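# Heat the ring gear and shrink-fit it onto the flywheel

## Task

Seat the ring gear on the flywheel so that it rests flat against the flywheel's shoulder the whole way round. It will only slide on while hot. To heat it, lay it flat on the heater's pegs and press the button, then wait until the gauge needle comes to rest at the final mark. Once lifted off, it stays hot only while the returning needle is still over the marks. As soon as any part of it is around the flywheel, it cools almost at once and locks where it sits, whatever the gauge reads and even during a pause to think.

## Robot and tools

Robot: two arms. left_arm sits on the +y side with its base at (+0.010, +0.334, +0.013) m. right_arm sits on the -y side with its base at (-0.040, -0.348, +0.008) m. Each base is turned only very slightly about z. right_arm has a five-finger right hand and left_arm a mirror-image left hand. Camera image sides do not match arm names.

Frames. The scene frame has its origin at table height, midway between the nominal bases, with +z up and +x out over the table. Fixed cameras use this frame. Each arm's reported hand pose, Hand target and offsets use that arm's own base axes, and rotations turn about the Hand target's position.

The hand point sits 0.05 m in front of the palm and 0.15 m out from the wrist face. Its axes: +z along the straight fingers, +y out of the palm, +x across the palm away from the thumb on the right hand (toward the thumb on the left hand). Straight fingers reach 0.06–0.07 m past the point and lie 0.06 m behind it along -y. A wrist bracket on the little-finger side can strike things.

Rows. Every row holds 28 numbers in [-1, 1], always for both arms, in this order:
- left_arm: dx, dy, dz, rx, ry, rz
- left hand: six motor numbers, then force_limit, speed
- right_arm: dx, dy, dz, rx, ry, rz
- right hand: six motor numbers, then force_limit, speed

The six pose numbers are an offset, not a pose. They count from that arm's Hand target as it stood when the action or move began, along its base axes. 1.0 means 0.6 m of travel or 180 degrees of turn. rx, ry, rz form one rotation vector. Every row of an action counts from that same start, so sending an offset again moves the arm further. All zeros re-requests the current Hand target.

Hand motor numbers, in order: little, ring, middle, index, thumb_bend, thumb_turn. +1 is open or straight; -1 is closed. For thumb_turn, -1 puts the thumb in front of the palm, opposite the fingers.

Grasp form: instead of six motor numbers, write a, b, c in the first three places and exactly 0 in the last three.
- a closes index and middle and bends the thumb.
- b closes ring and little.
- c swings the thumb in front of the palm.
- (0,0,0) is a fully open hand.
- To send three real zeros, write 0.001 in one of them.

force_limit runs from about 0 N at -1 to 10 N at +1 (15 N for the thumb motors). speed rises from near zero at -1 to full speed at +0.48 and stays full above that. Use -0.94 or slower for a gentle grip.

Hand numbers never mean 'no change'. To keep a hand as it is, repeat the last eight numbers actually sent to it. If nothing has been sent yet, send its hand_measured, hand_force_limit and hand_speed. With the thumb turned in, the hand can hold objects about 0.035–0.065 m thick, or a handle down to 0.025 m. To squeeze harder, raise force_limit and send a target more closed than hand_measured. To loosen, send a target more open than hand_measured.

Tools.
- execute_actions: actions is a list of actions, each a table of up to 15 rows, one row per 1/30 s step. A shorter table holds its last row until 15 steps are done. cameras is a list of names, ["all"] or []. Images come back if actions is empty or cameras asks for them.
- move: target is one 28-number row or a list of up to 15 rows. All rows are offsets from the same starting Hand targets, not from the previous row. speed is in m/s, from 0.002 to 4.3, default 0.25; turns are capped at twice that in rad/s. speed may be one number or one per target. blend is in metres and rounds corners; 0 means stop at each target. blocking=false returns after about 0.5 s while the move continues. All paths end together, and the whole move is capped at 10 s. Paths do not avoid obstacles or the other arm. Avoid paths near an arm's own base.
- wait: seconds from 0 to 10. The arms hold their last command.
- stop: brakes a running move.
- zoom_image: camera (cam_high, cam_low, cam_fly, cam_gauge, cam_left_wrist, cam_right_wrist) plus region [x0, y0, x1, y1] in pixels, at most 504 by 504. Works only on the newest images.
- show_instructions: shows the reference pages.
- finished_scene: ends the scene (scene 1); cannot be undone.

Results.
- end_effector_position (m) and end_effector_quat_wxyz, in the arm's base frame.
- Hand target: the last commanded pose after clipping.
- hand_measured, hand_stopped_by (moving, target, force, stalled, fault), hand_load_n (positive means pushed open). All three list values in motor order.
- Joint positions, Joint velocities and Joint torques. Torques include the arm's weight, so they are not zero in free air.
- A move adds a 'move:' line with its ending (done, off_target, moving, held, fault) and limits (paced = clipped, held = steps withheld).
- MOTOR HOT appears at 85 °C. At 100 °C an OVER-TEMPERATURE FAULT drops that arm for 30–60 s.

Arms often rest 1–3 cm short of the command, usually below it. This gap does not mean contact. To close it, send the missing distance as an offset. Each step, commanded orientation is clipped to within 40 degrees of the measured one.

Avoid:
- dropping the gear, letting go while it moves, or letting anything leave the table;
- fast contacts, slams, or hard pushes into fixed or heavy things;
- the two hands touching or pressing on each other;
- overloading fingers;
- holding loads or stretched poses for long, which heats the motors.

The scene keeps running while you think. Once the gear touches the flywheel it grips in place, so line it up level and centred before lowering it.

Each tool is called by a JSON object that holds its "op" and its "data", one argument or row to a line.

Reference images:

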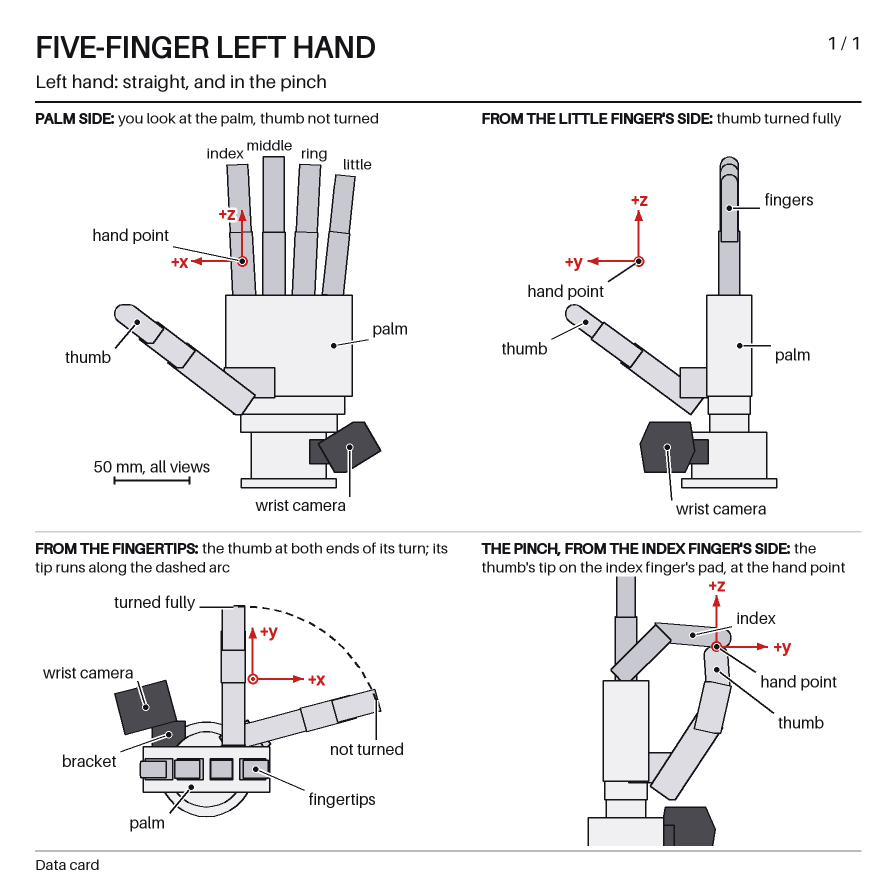

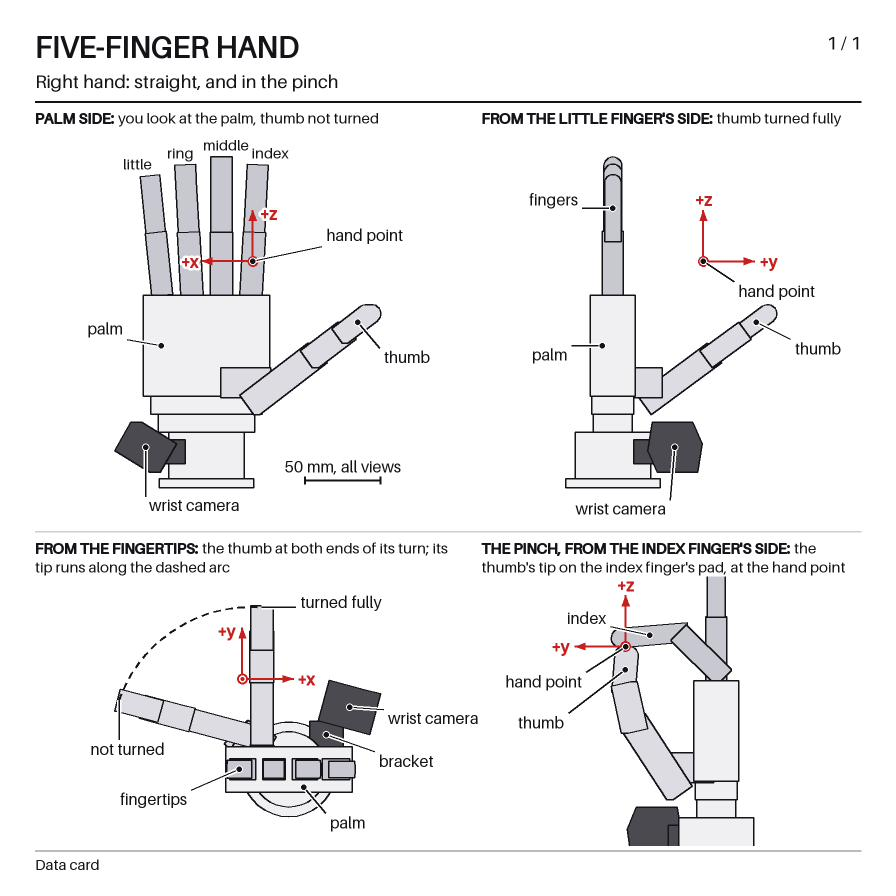

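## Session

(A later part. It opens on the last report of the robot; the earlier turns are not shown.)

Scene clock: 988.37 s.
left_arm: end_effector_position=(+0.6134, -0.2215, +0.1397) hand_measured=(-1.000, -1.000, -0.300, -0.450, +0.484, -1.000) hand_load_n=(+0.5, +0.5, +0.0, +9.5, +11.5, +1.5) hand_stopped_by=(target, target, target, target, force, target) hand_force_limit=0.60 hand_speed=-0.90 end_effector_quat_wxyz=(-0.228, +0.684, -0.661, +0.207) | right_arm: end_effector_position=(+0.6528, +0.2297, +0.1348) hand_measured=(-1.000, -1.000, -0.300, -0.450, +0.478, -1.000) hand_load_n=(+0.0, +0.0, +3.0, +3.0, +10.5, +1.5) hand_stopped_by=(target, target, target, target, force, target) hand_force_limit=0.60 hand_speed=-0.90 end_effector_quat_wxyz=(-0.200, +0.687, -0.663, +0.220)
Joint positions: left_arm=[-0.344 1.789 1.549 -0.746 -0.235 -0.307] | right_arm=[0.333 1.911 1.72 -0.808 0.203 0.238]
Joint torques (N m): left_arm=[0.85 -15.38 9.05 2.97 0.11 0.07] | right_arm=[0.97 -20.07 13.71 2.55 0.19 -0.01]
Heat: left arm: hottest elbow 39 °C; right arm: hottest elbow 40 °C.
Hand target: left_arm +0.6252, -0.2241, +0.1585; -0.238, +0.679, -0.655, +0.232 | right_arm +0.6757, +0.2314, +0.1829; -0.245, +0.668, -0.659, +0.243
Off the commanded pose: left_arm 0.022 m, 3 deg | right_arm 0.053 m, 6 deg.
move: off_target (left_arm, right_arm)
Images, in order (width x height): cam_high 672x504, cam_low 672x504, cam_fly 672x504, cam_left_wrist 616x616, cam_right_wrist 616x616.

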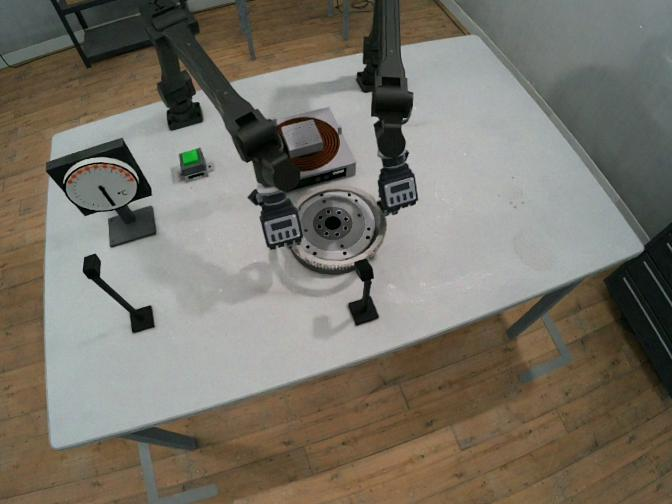

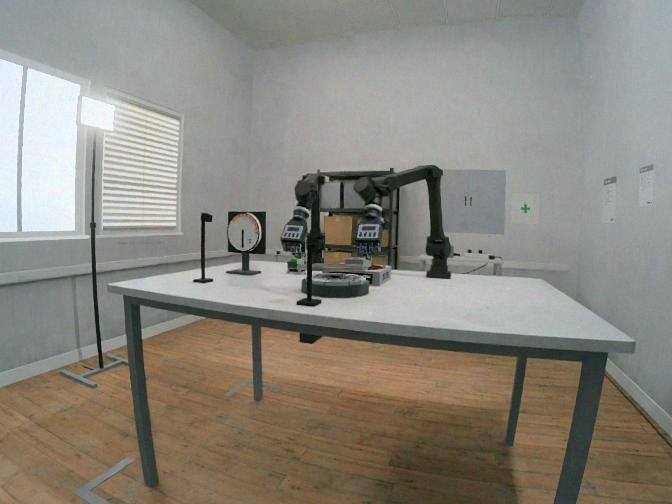

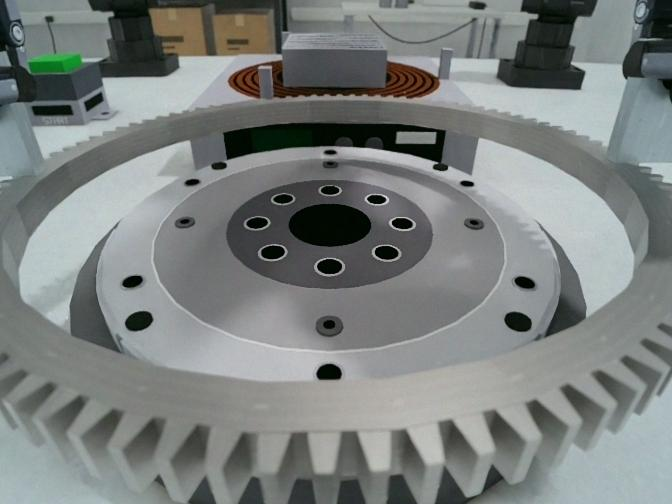

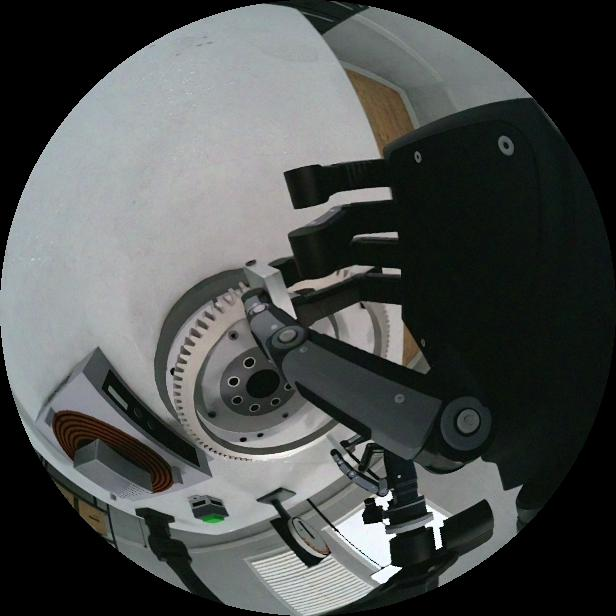

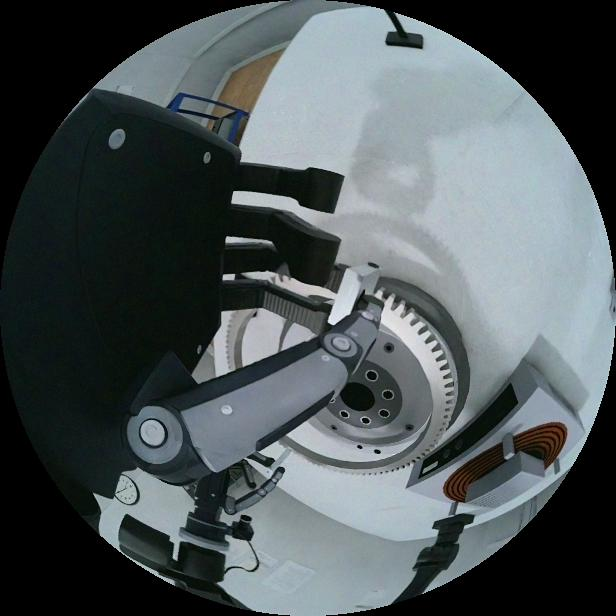

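{"op": "move", "data": {
  "target": [-0.035,0,-0.037,0,0,0, -1,-1,-0.3,-0.45,-0.35,-1, 0.6,-0.9, -0.035,0,-0.033,0,0,0, -1,-1,-0.3,-0.45,-0.35,-1, 0.6,-0.9],
  "speed": 0.08,
  "cameras": ["cam_high","cam_fly","cam_low","cam_left_wrist","cam_right_wrist"]
}}

{"op": "zoom_image", "data": {
  "camera": "cam_left_wrist",
  "region": [160, 250, 420, 480]
}}

{"op": "zoom_image", "data": {
  "camera": "cam_right_wrist",
  "region": [200, 250, 470, 490]
}}

{"op": "zoom_image", "data": {
  "camera": "cam_fly",
  "region": [0, 80, 200, 300]
}}

{"op": "zoom_image", "data": {
  "camera": "cam_fly",
  "region": [472, 80, 672, 300]
}}

{"op": "zoom_image", "data": {
  "camera": "cam_fly",
  "region": [230, 90, 430, 190]
}}

{"op": "zoom_image", "data": {
  "camera": "cam_fly",
  "region": [230, 340, 430, 490]
}}

{"op": "zoom_image", "data": {
  "camera": "cam_high",
  "region": [280, 175, 390, 285]
}}

Scene clock: 1016.03 s.
left_arm: end_effector_position=(+0.5964, -0.2200, +0.1021) hand_measured=(-1.000, -1.000, -0.300, -0.448, +0.484, -1.000) hand_load_n=(+0.0, +0.0, +0.0, +9.5, +13.0, +3.5) hand_stopped_by=(target, target, target, target, force, target) hand_force_limit=0.60 hand_speed=-0.90 end_effector_quat_wxyz=(-0.222, +0.687, -0.663, +0.200) | right_arm: end_effector_position=(+0.6403, +0.2277, +0.1048) hand_measured=(-1.000, -1.000, -0.300, -0.450, +0.478, -1.000) hand_load_n=(+0.0, +0.5, +3.0, +4.5, +10.5, +1.0) hand_stopped_by=(target, target, target, target, force, target) hand_force_limit=0.60 hand_speed=-0.90 end_effector_quat_wxyz=(-0.196, +0.689, -0.663, +0.217)
Joint positions: left_arm=[-0.35 1.785 1.447 -0.667 -0.235 -0.317] | right_arm=[0.336 1.903 1.63 -0.736 0.203 0.24]
Joint torques (N m): left_arm=[0.26 -17.38 8.29 2.59 -0.19 0.08] | right_arm=[1.79 -22.59 11.22 2.54 0.44 0.06]
Heat: left arm: hottest elbow 37 °C; right arm: hottest elbow 38 °C.
Hand target: left_arm +0.6042, -0.2241, +0.1363; -0.238, +0.679, -0.655, +0.232 | right_arm +0.6546, +0.2316, +0.1631; -0.245, +0.668, -0.659, +0.242
Off the commanded pose: left_arm 0.035 m, 4 deg | right_arm 0.060 m, 7 deg.
move: off_target (left_arm, right_arm)
Images, in order (width x height): cam_high 672x504, cam_low 672x504, cam_fly 672x504, cam_left_wrist 616x616, cam_right_wrist 616x616.

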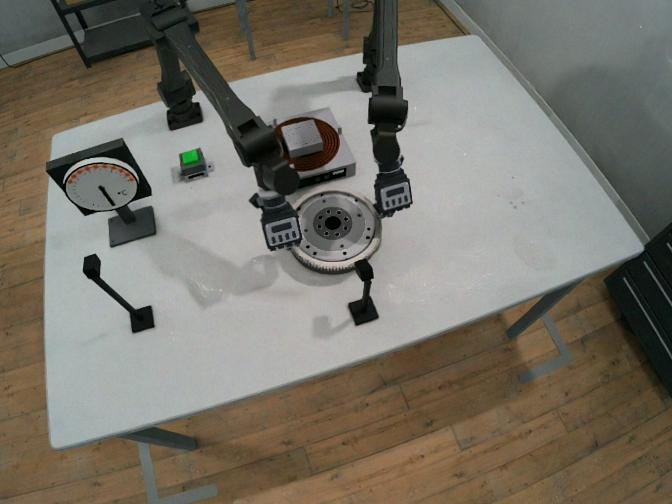

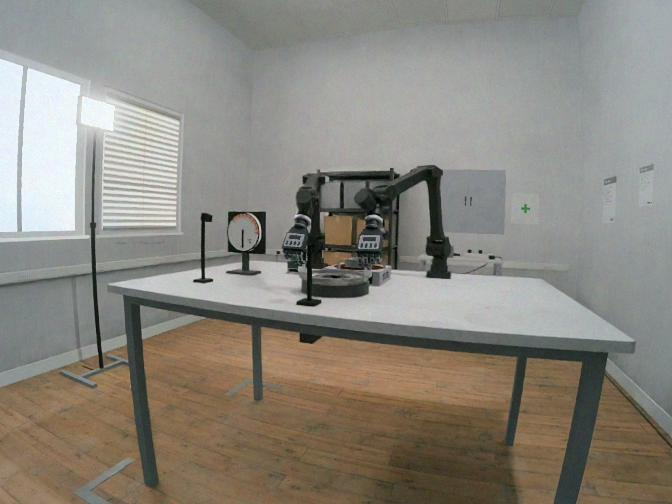

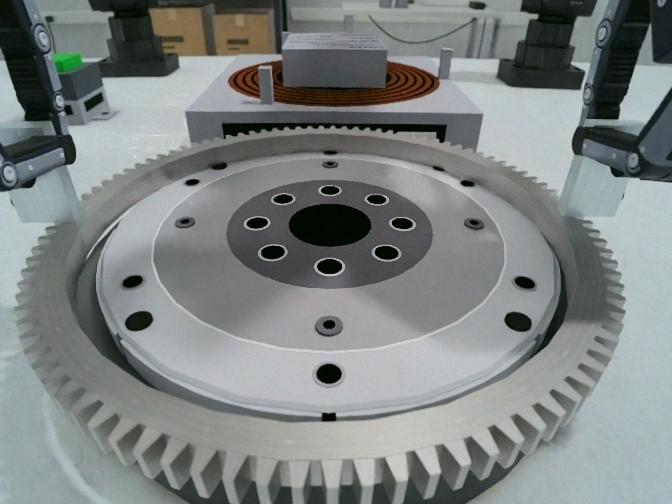

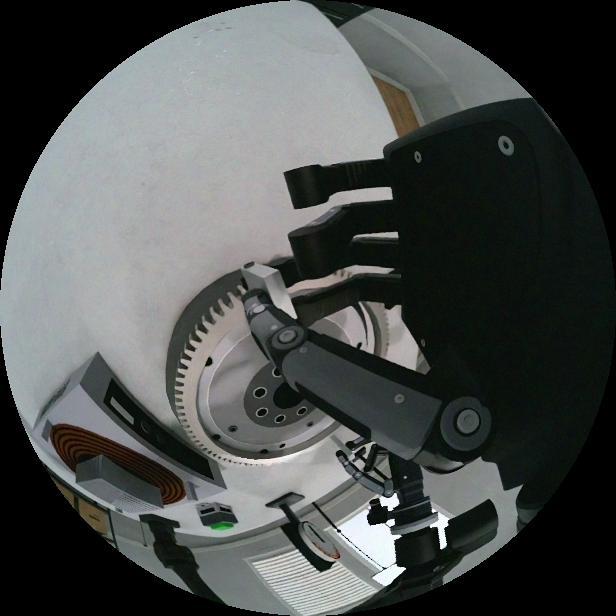

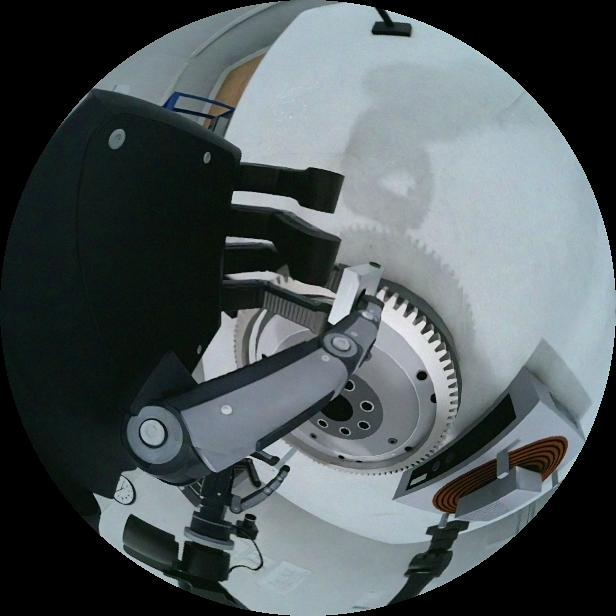

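Scaled by 1.938 from the camera's 616x616 image, which has a finer 880x880 frame.

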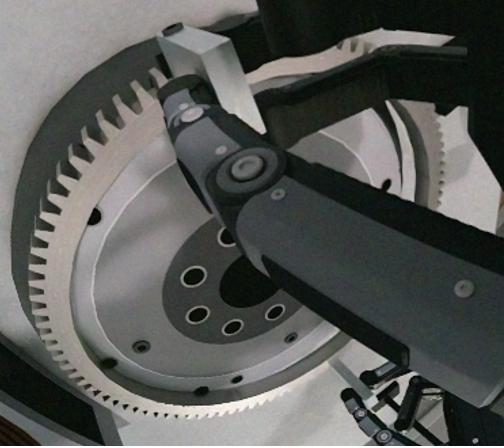

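Scaled by 1.867 from the camera's 616x616 image, which has a finer 880x880 frame.

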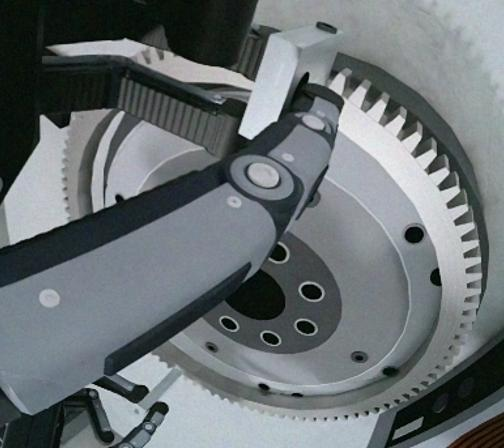

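Scaled by 2.291.

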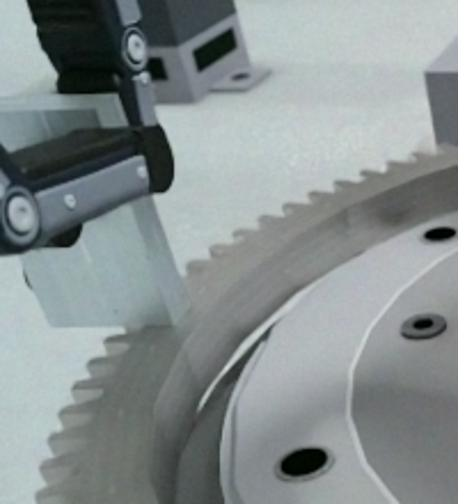

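Scaled by 2.291.

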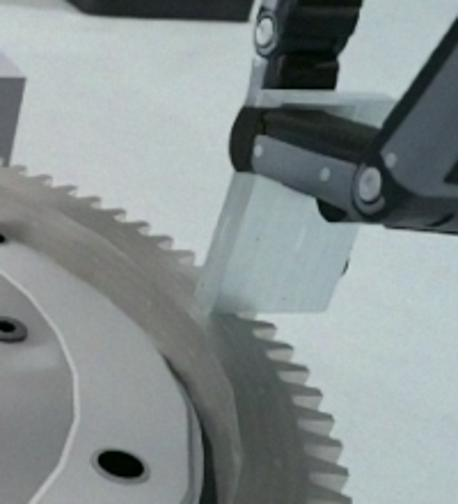

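Scaled by 2.520.

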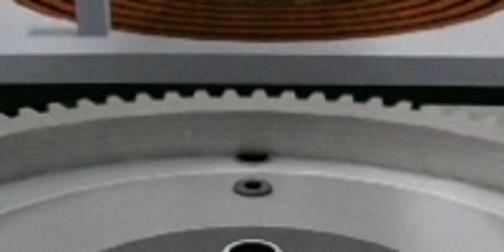

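Scaled by 2.520.

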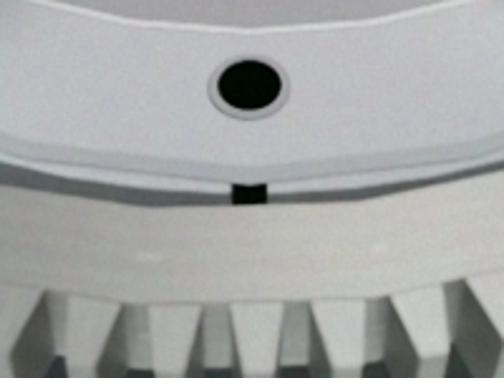

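Scaled by 4.582.

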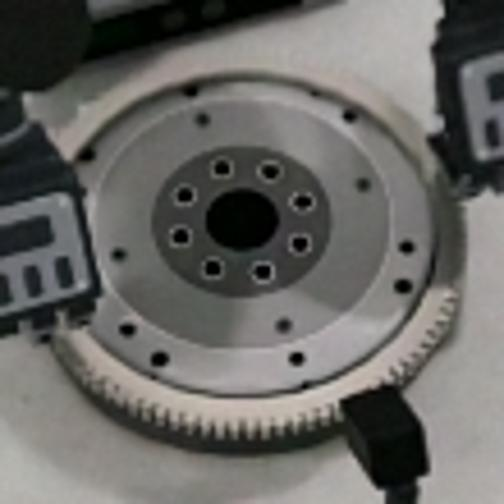

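{"op": "move", "data": {
  "target": [
    [0,0,0.035,0,0,0, -1,-1,-0.3,-0.45,-0.35,-1, 0.6,-0.9, 0,0,0.035,0,0,0, -1,-1,-0.3,-0.45,-0.35,-1, 0.6,-0.9],
    [-0.016,0.004,0.035,0,0,0, -1,-1,-0.3,-0.45,-0.35,-1, 0.6,-0.9, -0.024,0.006,0.035,0,0,0, -1,-1,-0.3,-0.45,-0.35,-1, 0.6,-0.9],
    [-0.016,0.004,0.013,0,0,0, -1,-1,-0.3,-0.45,-0.35,-1, 0.6,-0.9, -0.024,0.006,0.013,0,0,0, -1,-1,-0.3,-0.45,-0.35,-1, 0.6,-0.9]
  ],
  "speed": 0.08,
  "cameras": ["cam_high","cam_fly","cam_low","cam_left_wrist","cam_right_wrist"]
}}

{"op": "zoom_image", "data": {
  "camera": "cam_fly",
  "region": [0, 80, 200, 300]
}}

{"op": "zoom_image", "data": {
  "camera": "cam_fly",
  "region": [472, 80, 672, 300]
}}

{"op": "zoom_image", "data": {
  "camera": "cam_fly",
  "region": [230, 90, 430, 190]
}}

{"op": "zoom_image", "data": {
  "camera": "cam_fly",
  "region": [230, 340, 430, 490]
}}

{"op": "zoom_image", "data": {
  "camera": "cam_high",
  "region": [280, 175, 390, 285]
}}

{"op": "zoom_image", "data": {
  "camera": "cam_left_wrist",
  "region": [160, 250, 420, 480]
}}

{"op": "zoom_image", "data": {
  "camera": "cam_right_wrist",
  "region": [200, 250, 470, 490]
}}

Scene clock: 1049.47 s.
left_arm: end_effector_position=(+0.5849, -0.2169, +0.1113) hand_measured=(-1.000, -1.000, -0.300, -0.448, +0.484, -1.000) hand_load_n=(+0.0, +0.0, +0.0, +7.5, +12.0, +2.5) hand_stopped_by=(target, target, target, target, force, target) hand_force_limit=0.60 hand_speed=-0.90 end_effector_quat_wxyz=(-0.222, +0.687, -0.663, +0.199) | right_arm: end_effector_position=(+0.6253, +0.2308, +0.1132) hand_measured=(-1.000, -1.000, -0.300, -0.450, +0.478, -1.000) hand_load_n=(+0.0, +0.0, +3.0, +3.5, +10.5, +1.5) hand_stopped_by=(target, target, target, target, force, target) hand_force_limit=0.60 hand_speed=-0.90 end_effector_quat_wxyz=(-0.196, +0.689, -0.664, +0.216)
Joint positions: left_arm=[-0.352 1.749 1.422 -0.68 -0.236 -0.319] | right_arm=[0.349 1.864 1.595 -0.743 0.208 0.251]
Joint torques (N m): left_arm=[0.26 -16.5 8.68 2.66 -0.19 0.08] | right_arm=[1.73 -22.07 11.66 2.63 0.61 0.06]
Heat: left arm: hottest elbow 37 °C; right arm: hottest elbow 37 °C.
Hand target: left_arm +0.5945, -0.2216, +0.1438; -0.238, +0.679, -0.654, +0.232 | right_arm +0.6402, +0.2351, +0.1707; -0.244, +0.668, -0.659, +0.243
Off the commanded pose: left_arm 0.035 m, 4 deg | right_arm 0.060 m, 7 deg.
move: off_target (left_arm, right_arm)
Images, in order (width x height): cam_high 672x504, cam_low 672x504, cam_fly 672x504, cam_left_wrist 616x616, cam_right_wrist 616x616.

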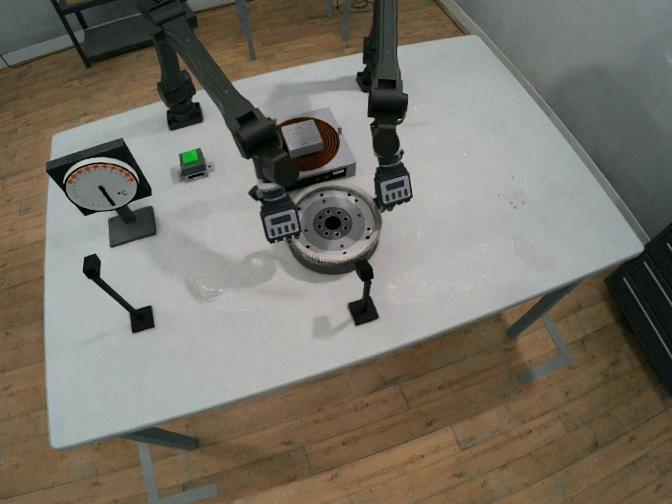

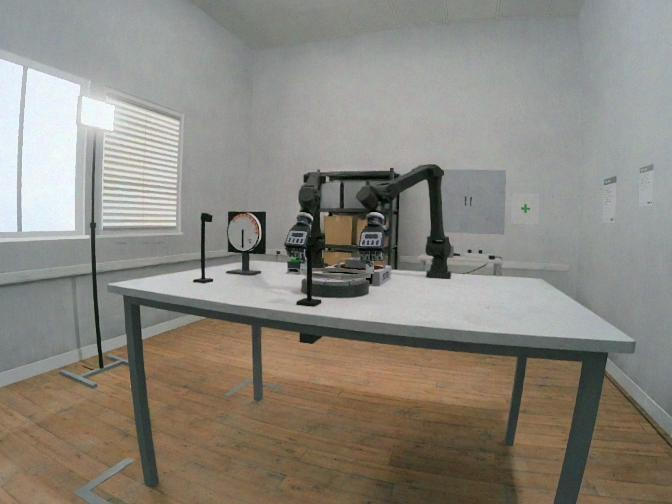

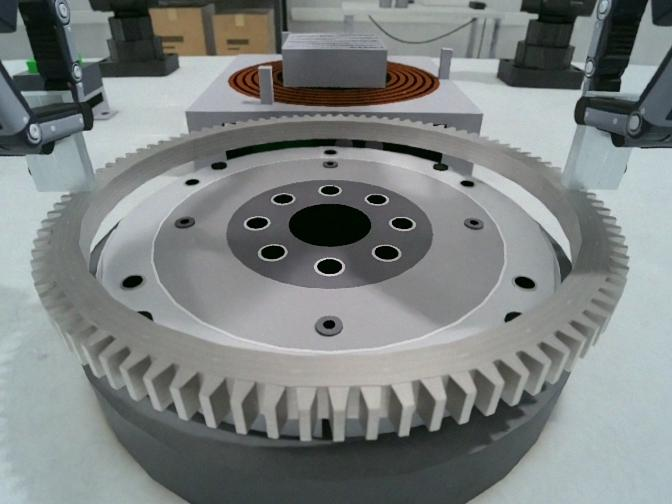

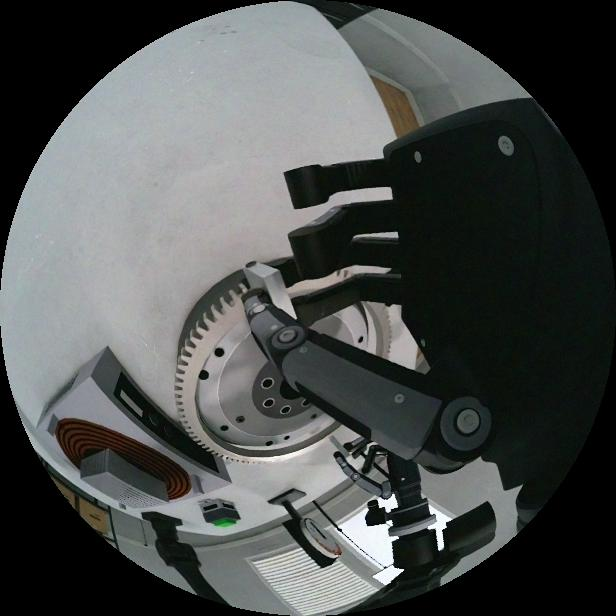

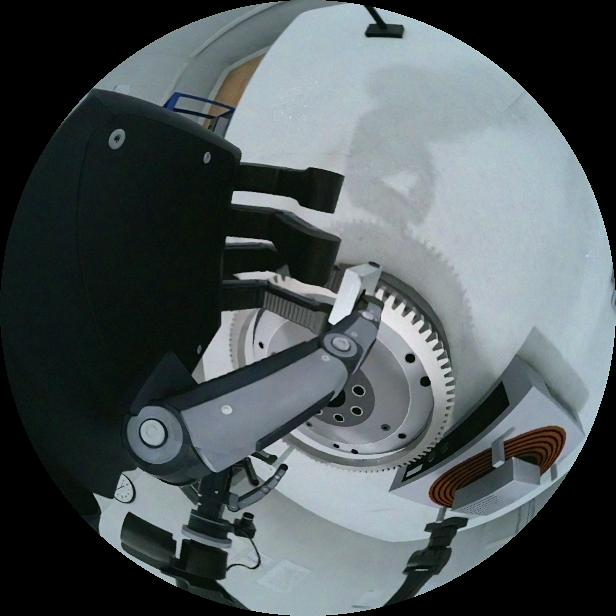

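Scaled by 2.291.

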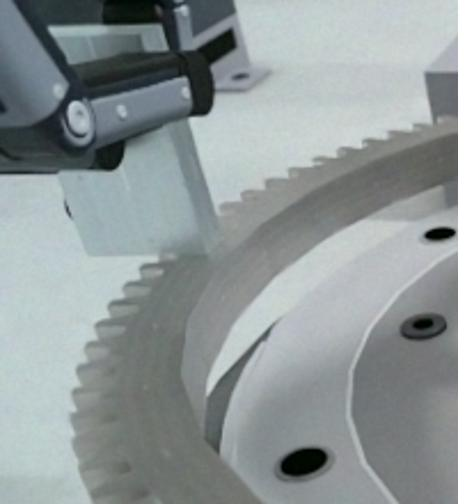

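Scaled by 2.291.

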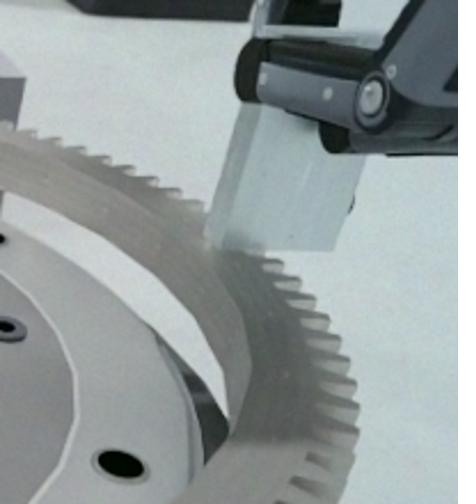

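Scaled by 2.520.

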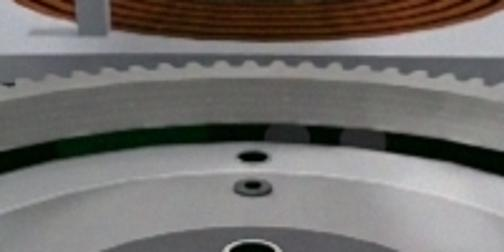

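Scaled by 2.520.

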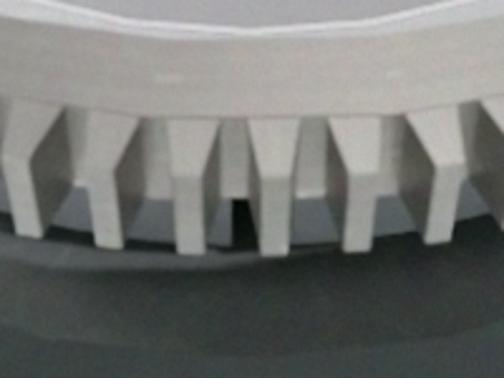

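Scaled by 4.582.

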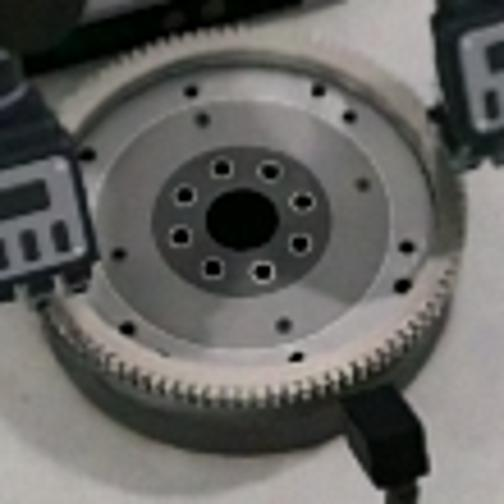

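Scaled by 1.938 from the camera's 616x616 image, which has a finer 880x880 frame.

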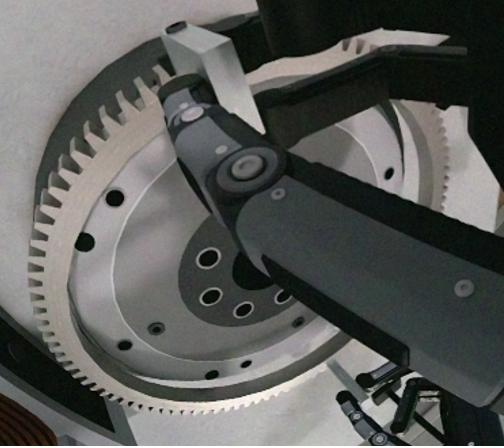

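Scaled by 1.867 from the camera's 616x616 image, which has a finer 880x880 frame.

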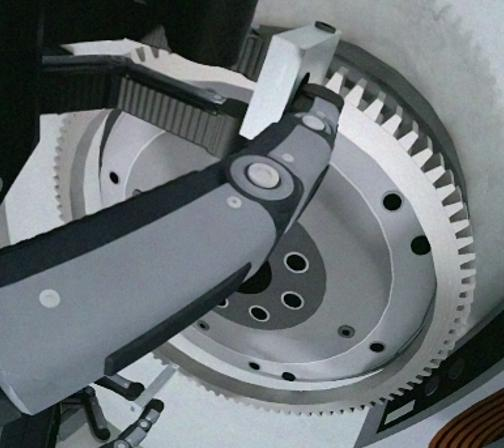

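{"op": "zoom_image", "data": {
  "camera": "cam_right_wrist",
  "region": [220, 280, 290, 380]
}}

{"op": "zoom_image", "data": {
  "camera": "cam_right_wrist",
  "region": [390, 320, 470, 460]
}}

{"op": "zoom_image", "data": {
  "camera": "cam_left_wrist",
  "region": [170, 330, 270, 470]
}}

{"op": "zoom_image", "data": {
  "camera": "cam_left_wrist",
  "region": [320, 270, 410, 400]
}}

Scaled by 5.040 from the camera's 616x616 image, which has a finer 880x880 frame.

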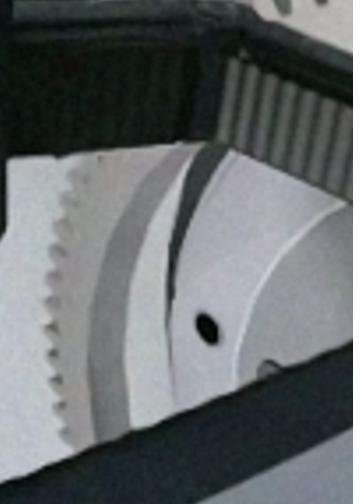

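Scaled by 3.600 from the camera's 616x616 image, which has a finer 880x880 frame.

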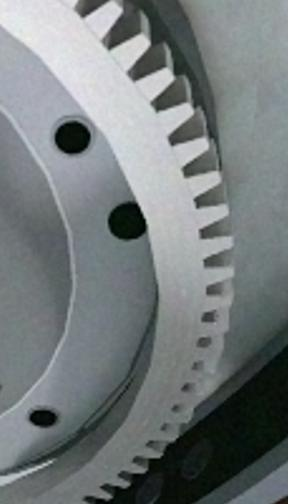

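Scaled by 3.600 from the camera's 616x616 image, which has a finer 880x880 frame.

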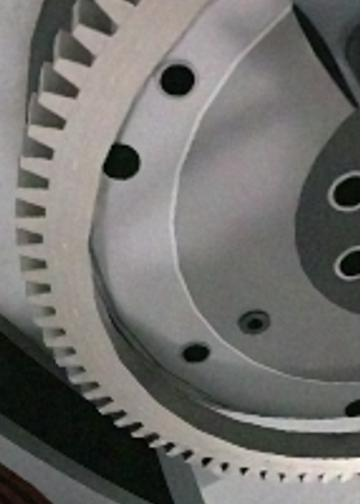

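Scaled by 3.877 from the camera's 616x616 image, which has a finer 880x880 frame.

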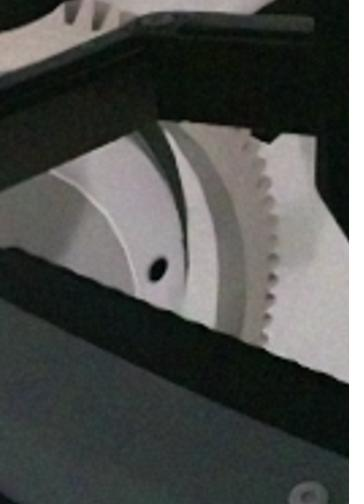

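{"op": "move", "data": {
  "target": [
    [0,0,0.117,0,0,0, -1,-1,-0.3,-0.45,-0.35,-1, 0.6,-0.9, 0,0,0.117,0,0,0, -1,-1,-0.3,-0.45,-0.35,-1, 0.6,-0.9],
    [-0.5153,-0.0217,0.1192,0,0,0, -1,-1,-0.3,-0.45,-0.35,-1, 0.6,-0.9, -0.5125,0.0053,0.095,0,0,0, -1,-1,-0.3,-0.45,-0.35,-1, 0.6,-0.9],
    [-0.5153,-0.0217,0.06,0,0,0, -1,-1,-0.3,-0.45,-0.35,-1, 0.6,-0.9, -0.5125,0.0053,0.04,0,0,0, -1,-1,-0.3,-0.45,-0.35,-1, 0.6,-0.9]
  ],
  "speed": 0.15,
  "blend": [0.02,0.02,0],
  "cameras": ["cam_high","cam_fly","cam_low","cam_left_wrist","cam_right_wrist"]
}}

{"op": "zoom_image", "data": {
  "camera": "cam_fly",
  "region": [160, 0, 504, 180]
}}

{"op": "zoom_image", "data": {
  "camera": "cam_high",
  "region": [220, 60, 400, 200]
}}

Scene clock: 1161.30 s.
left_arm: end_effector_position=(+0.2803, -0.2265, +0.1651) hand_measured=(-1.000, -1.000, -0.300, -0.450, +0.484, -1.000) hand_load_n=(+0.0, +0.5, +0.0, +9.5, +11.5, +2.5) hand_stopped_by=(target, target, target, target, force, target) hand_force_limit=0.60 hand_speed=-0.90 end_effector_quat_wxyz=(-0.237, +0.681, -0.662, +0.205) | right_arm: end_effector_position=(+0.3228, +0.2288, +0.1680) hand_measured=(-1.000, -1.000, -0.300, -0.450, +0.478, -1.000) hand_load_n=(+0.0, +0.0, +2.5, +5.5, +10.5, +2.0) hand_stopped_by=(target, target, target, target, force, target) hand_force_limit=0.60 hand_speed=-0.90 end_effector_quat_wxyz=(-0.204, +0.685, -0.658, +0.236)
Joint positions: left_arm=[-0.767 1.035 0.861 -0.944 -0.466 -0.686] | right_arm=[0.679 1.125 0.928 -0.872 0.406 0.534]
Joint torques (N m): left_arm=[-0.15 -5.6 8.92 2.41 -0.41 0] | right_arm=[2.26 -8.76 12.03 2.5 0.79 0.08]
Heat: left arm: hottest elbow 37 °C; right arm: hottest elbow 36 °C.
Hand target: left_arm +0.2854, -0.2347, +0.1799; -0.238, +0.679, -0.654, +0.232 | right_arm +0.3328, +0.2383, +0.1948; -0.245, +0.668, -0.659, +0.243
Off the commanded pose: left_arm 0.017 m, 3 deg | right_arm 0.030 m, 5 deg.
move: off_target (left_arm, right_arm); blend cut to 0.0178 m at target 2
Images, in order (width x height): cam_high 672x504, cam_low 672x504, cam_fly 672x504, cam_left_wrist 616x616, cam_right_wrist 616x616.

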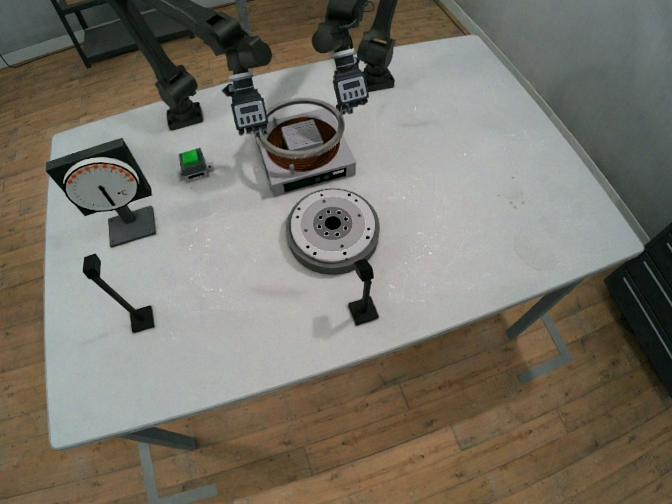

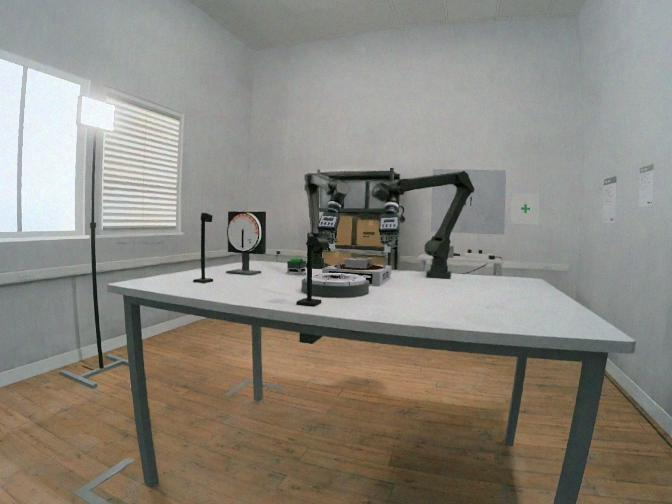

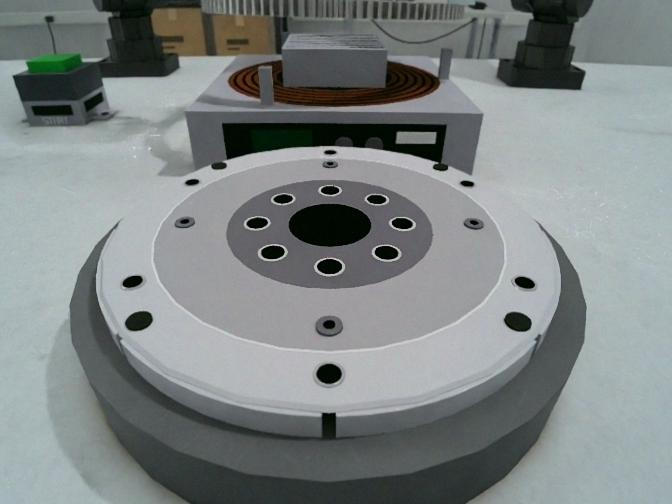

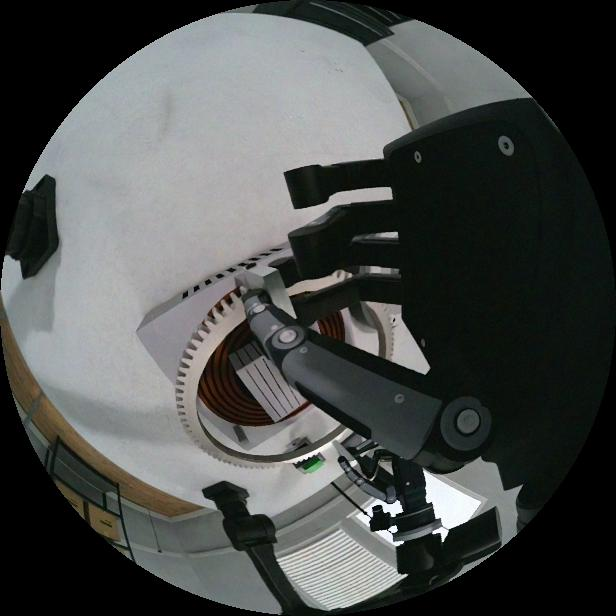

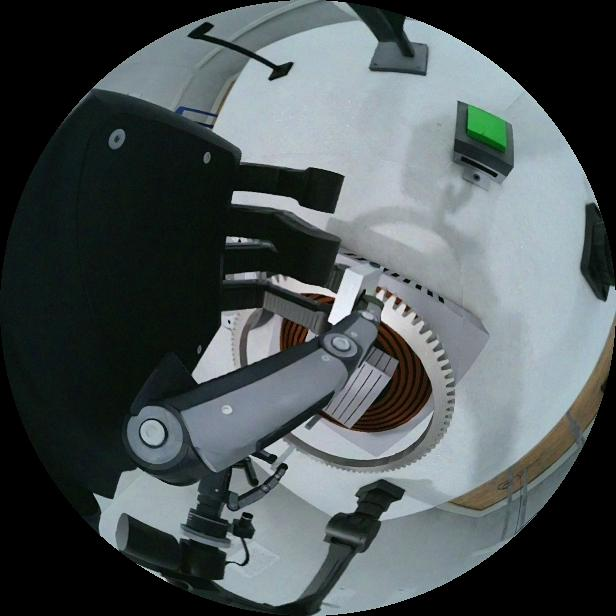

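Scaled by 1.465.

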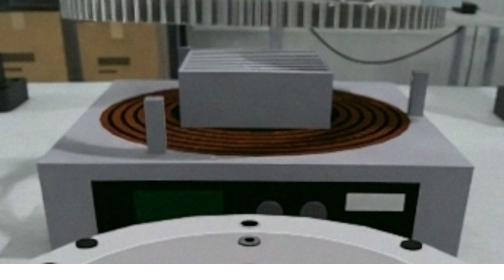

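Scaled by 2.800.

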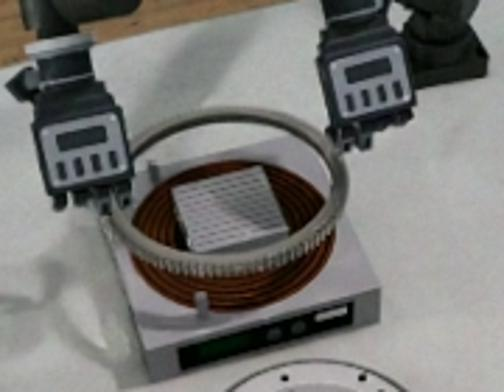

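{"op": "move", "data": {
  "target": [
    [0.013,-0.004,0,0,0,0, -1,-1,-0.3,-0.45,-0.35,-1, 0.6,-0.9, 0.011,0.002,0,0,0,0, -1,-1,-0.3,-0.45,-0.35,-1, 0.6,-0.9],
    [0.013,-0.004,-0.036,0,0,0, -1,-1,-0.3,-0.45,-0.35,-1, 0.6,-0.9, 0.011,0.002,-0.04,0,0,0, -1,-1,-0.3,-0.45,-0.35,-1, 0.6,-0.9]
  ],
  "speed": 0.1,
  "cameras": ["cam_high","cam_fly","cam_low"]
}}

{"op": "zoom_image", "data": {
  "camera": "cam_fly",
  "region": [160, 0, 504, 180]
}}

{"op": "zoom_image", "data": {
  "camera": "cam_high",
  "region": [220, 60, 400, 200]
}}

{"op": "zoom_image", "data": {
  "camera": "cam_low",
  "region": [305, 210, 405, 285]
}}

Scene clock: 1172.77 s.
left_arm: end_effector_position=(+0.2835, -0.2282, +0.1463) hand_measured=(-1.000, -1.000, -0.300, -0.450, +0.484, -1.000) hand_load_n=(+0.0, +0.0, +0.0, +8.0, +12.0, +2.5) hand_stopped_by=(target, target, target, target, force, target) hand_force_limit=0.60 hand_speed=-0.90 end_effector_quat_wxyz=(-0.238, +0.680, -0.662, +0.207) | right_arm: end_effector_position=(+0.3253, +0.2292, +0.1488) hand_measured=(-1.000, -1.000, -0.300, -0.450, +0.478, -1.000) hand_load_n=(+0.0, +0.0, +2.0, +4.5, +10.5, +1.5) hand_stopped_by=(target, target, target, target, force, target) hand_force_limit=0.60 hand_speed=-0.90 end_effector_quat_wxyz=(-0.208, +0.685, -0.656, +0.239)
Joint positions: left_arm=[-0.765 1.053 0.821 -0.879 -0.466 -0.68] | right_arm=[0.679 1.138 0.883 -0.803 0.411 0.526]
Joint torques (N m): left_arm=[0.62 -4.78 9.02 2.78 -0.19 0.05] | right_arm=[1.2 -7.3 11.93 2.76 0.37 0.07]
Heat: left arm: hottest elbow 37 °C; right arm: hottest elbow 36 °C.
Hand target: left_arm +0.2933, -0.2370, +0.1583; -0.238, +0.679, -0.654, +0.232 | right_arm +0.3394, +0.2394, +0.1707; -0.245, +0.668, -0.659, +0.243
Off the commanded pose: left_arm 0.018 m, 3 deg | right_arm 0.028 m, 5 deg.
move: off_target (left_arm, right_arm)
Images, in order (width x height): cam_high 672x504, cam_low 672x504, cam_fly 672x504.

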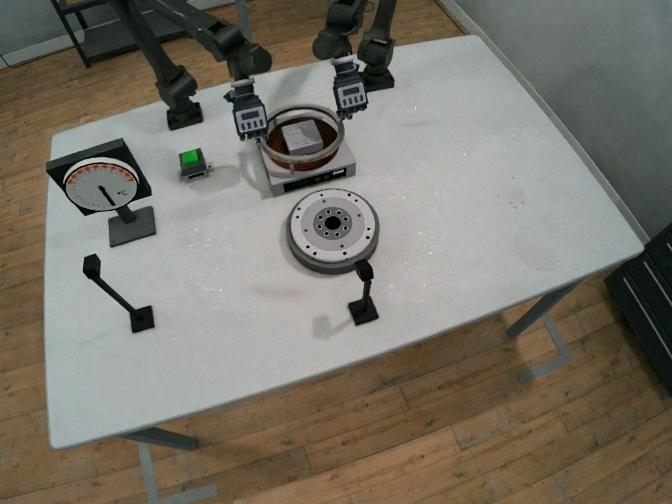

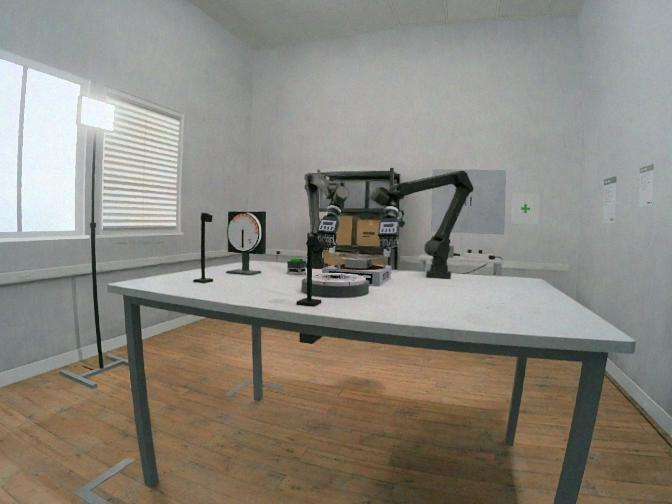

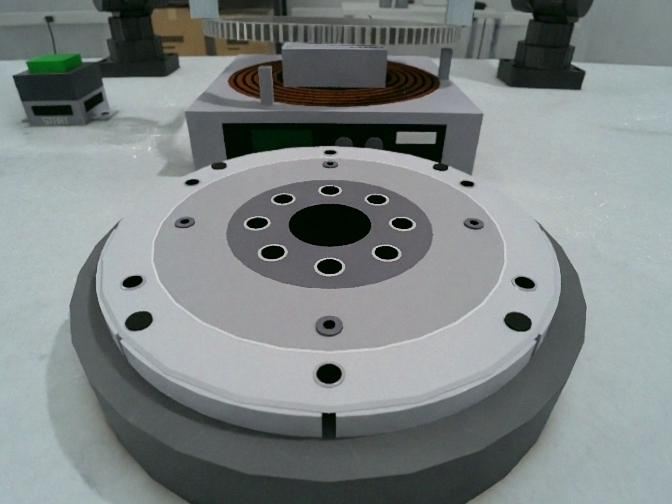

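Scaled by 1.465.

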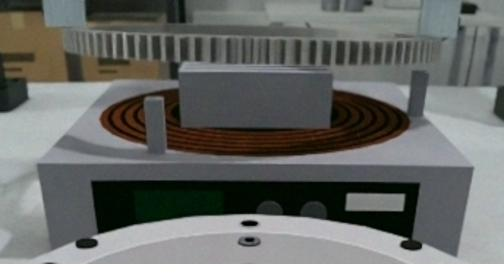

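Scaled by 2.800.

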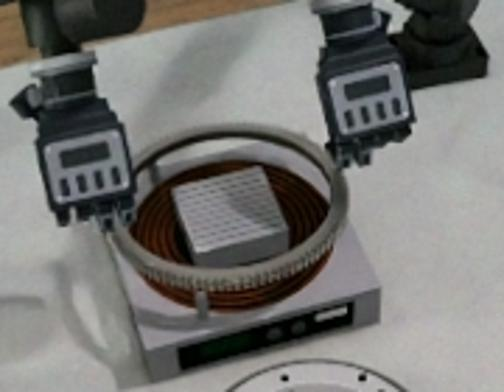

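Scaled by 5.040.

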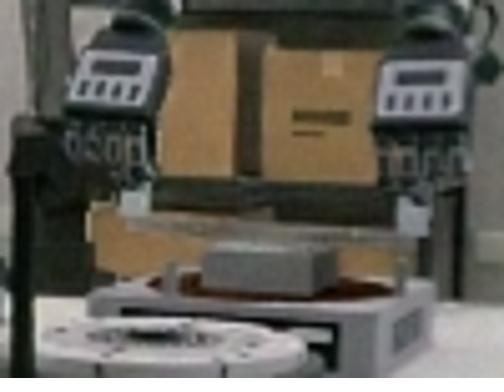

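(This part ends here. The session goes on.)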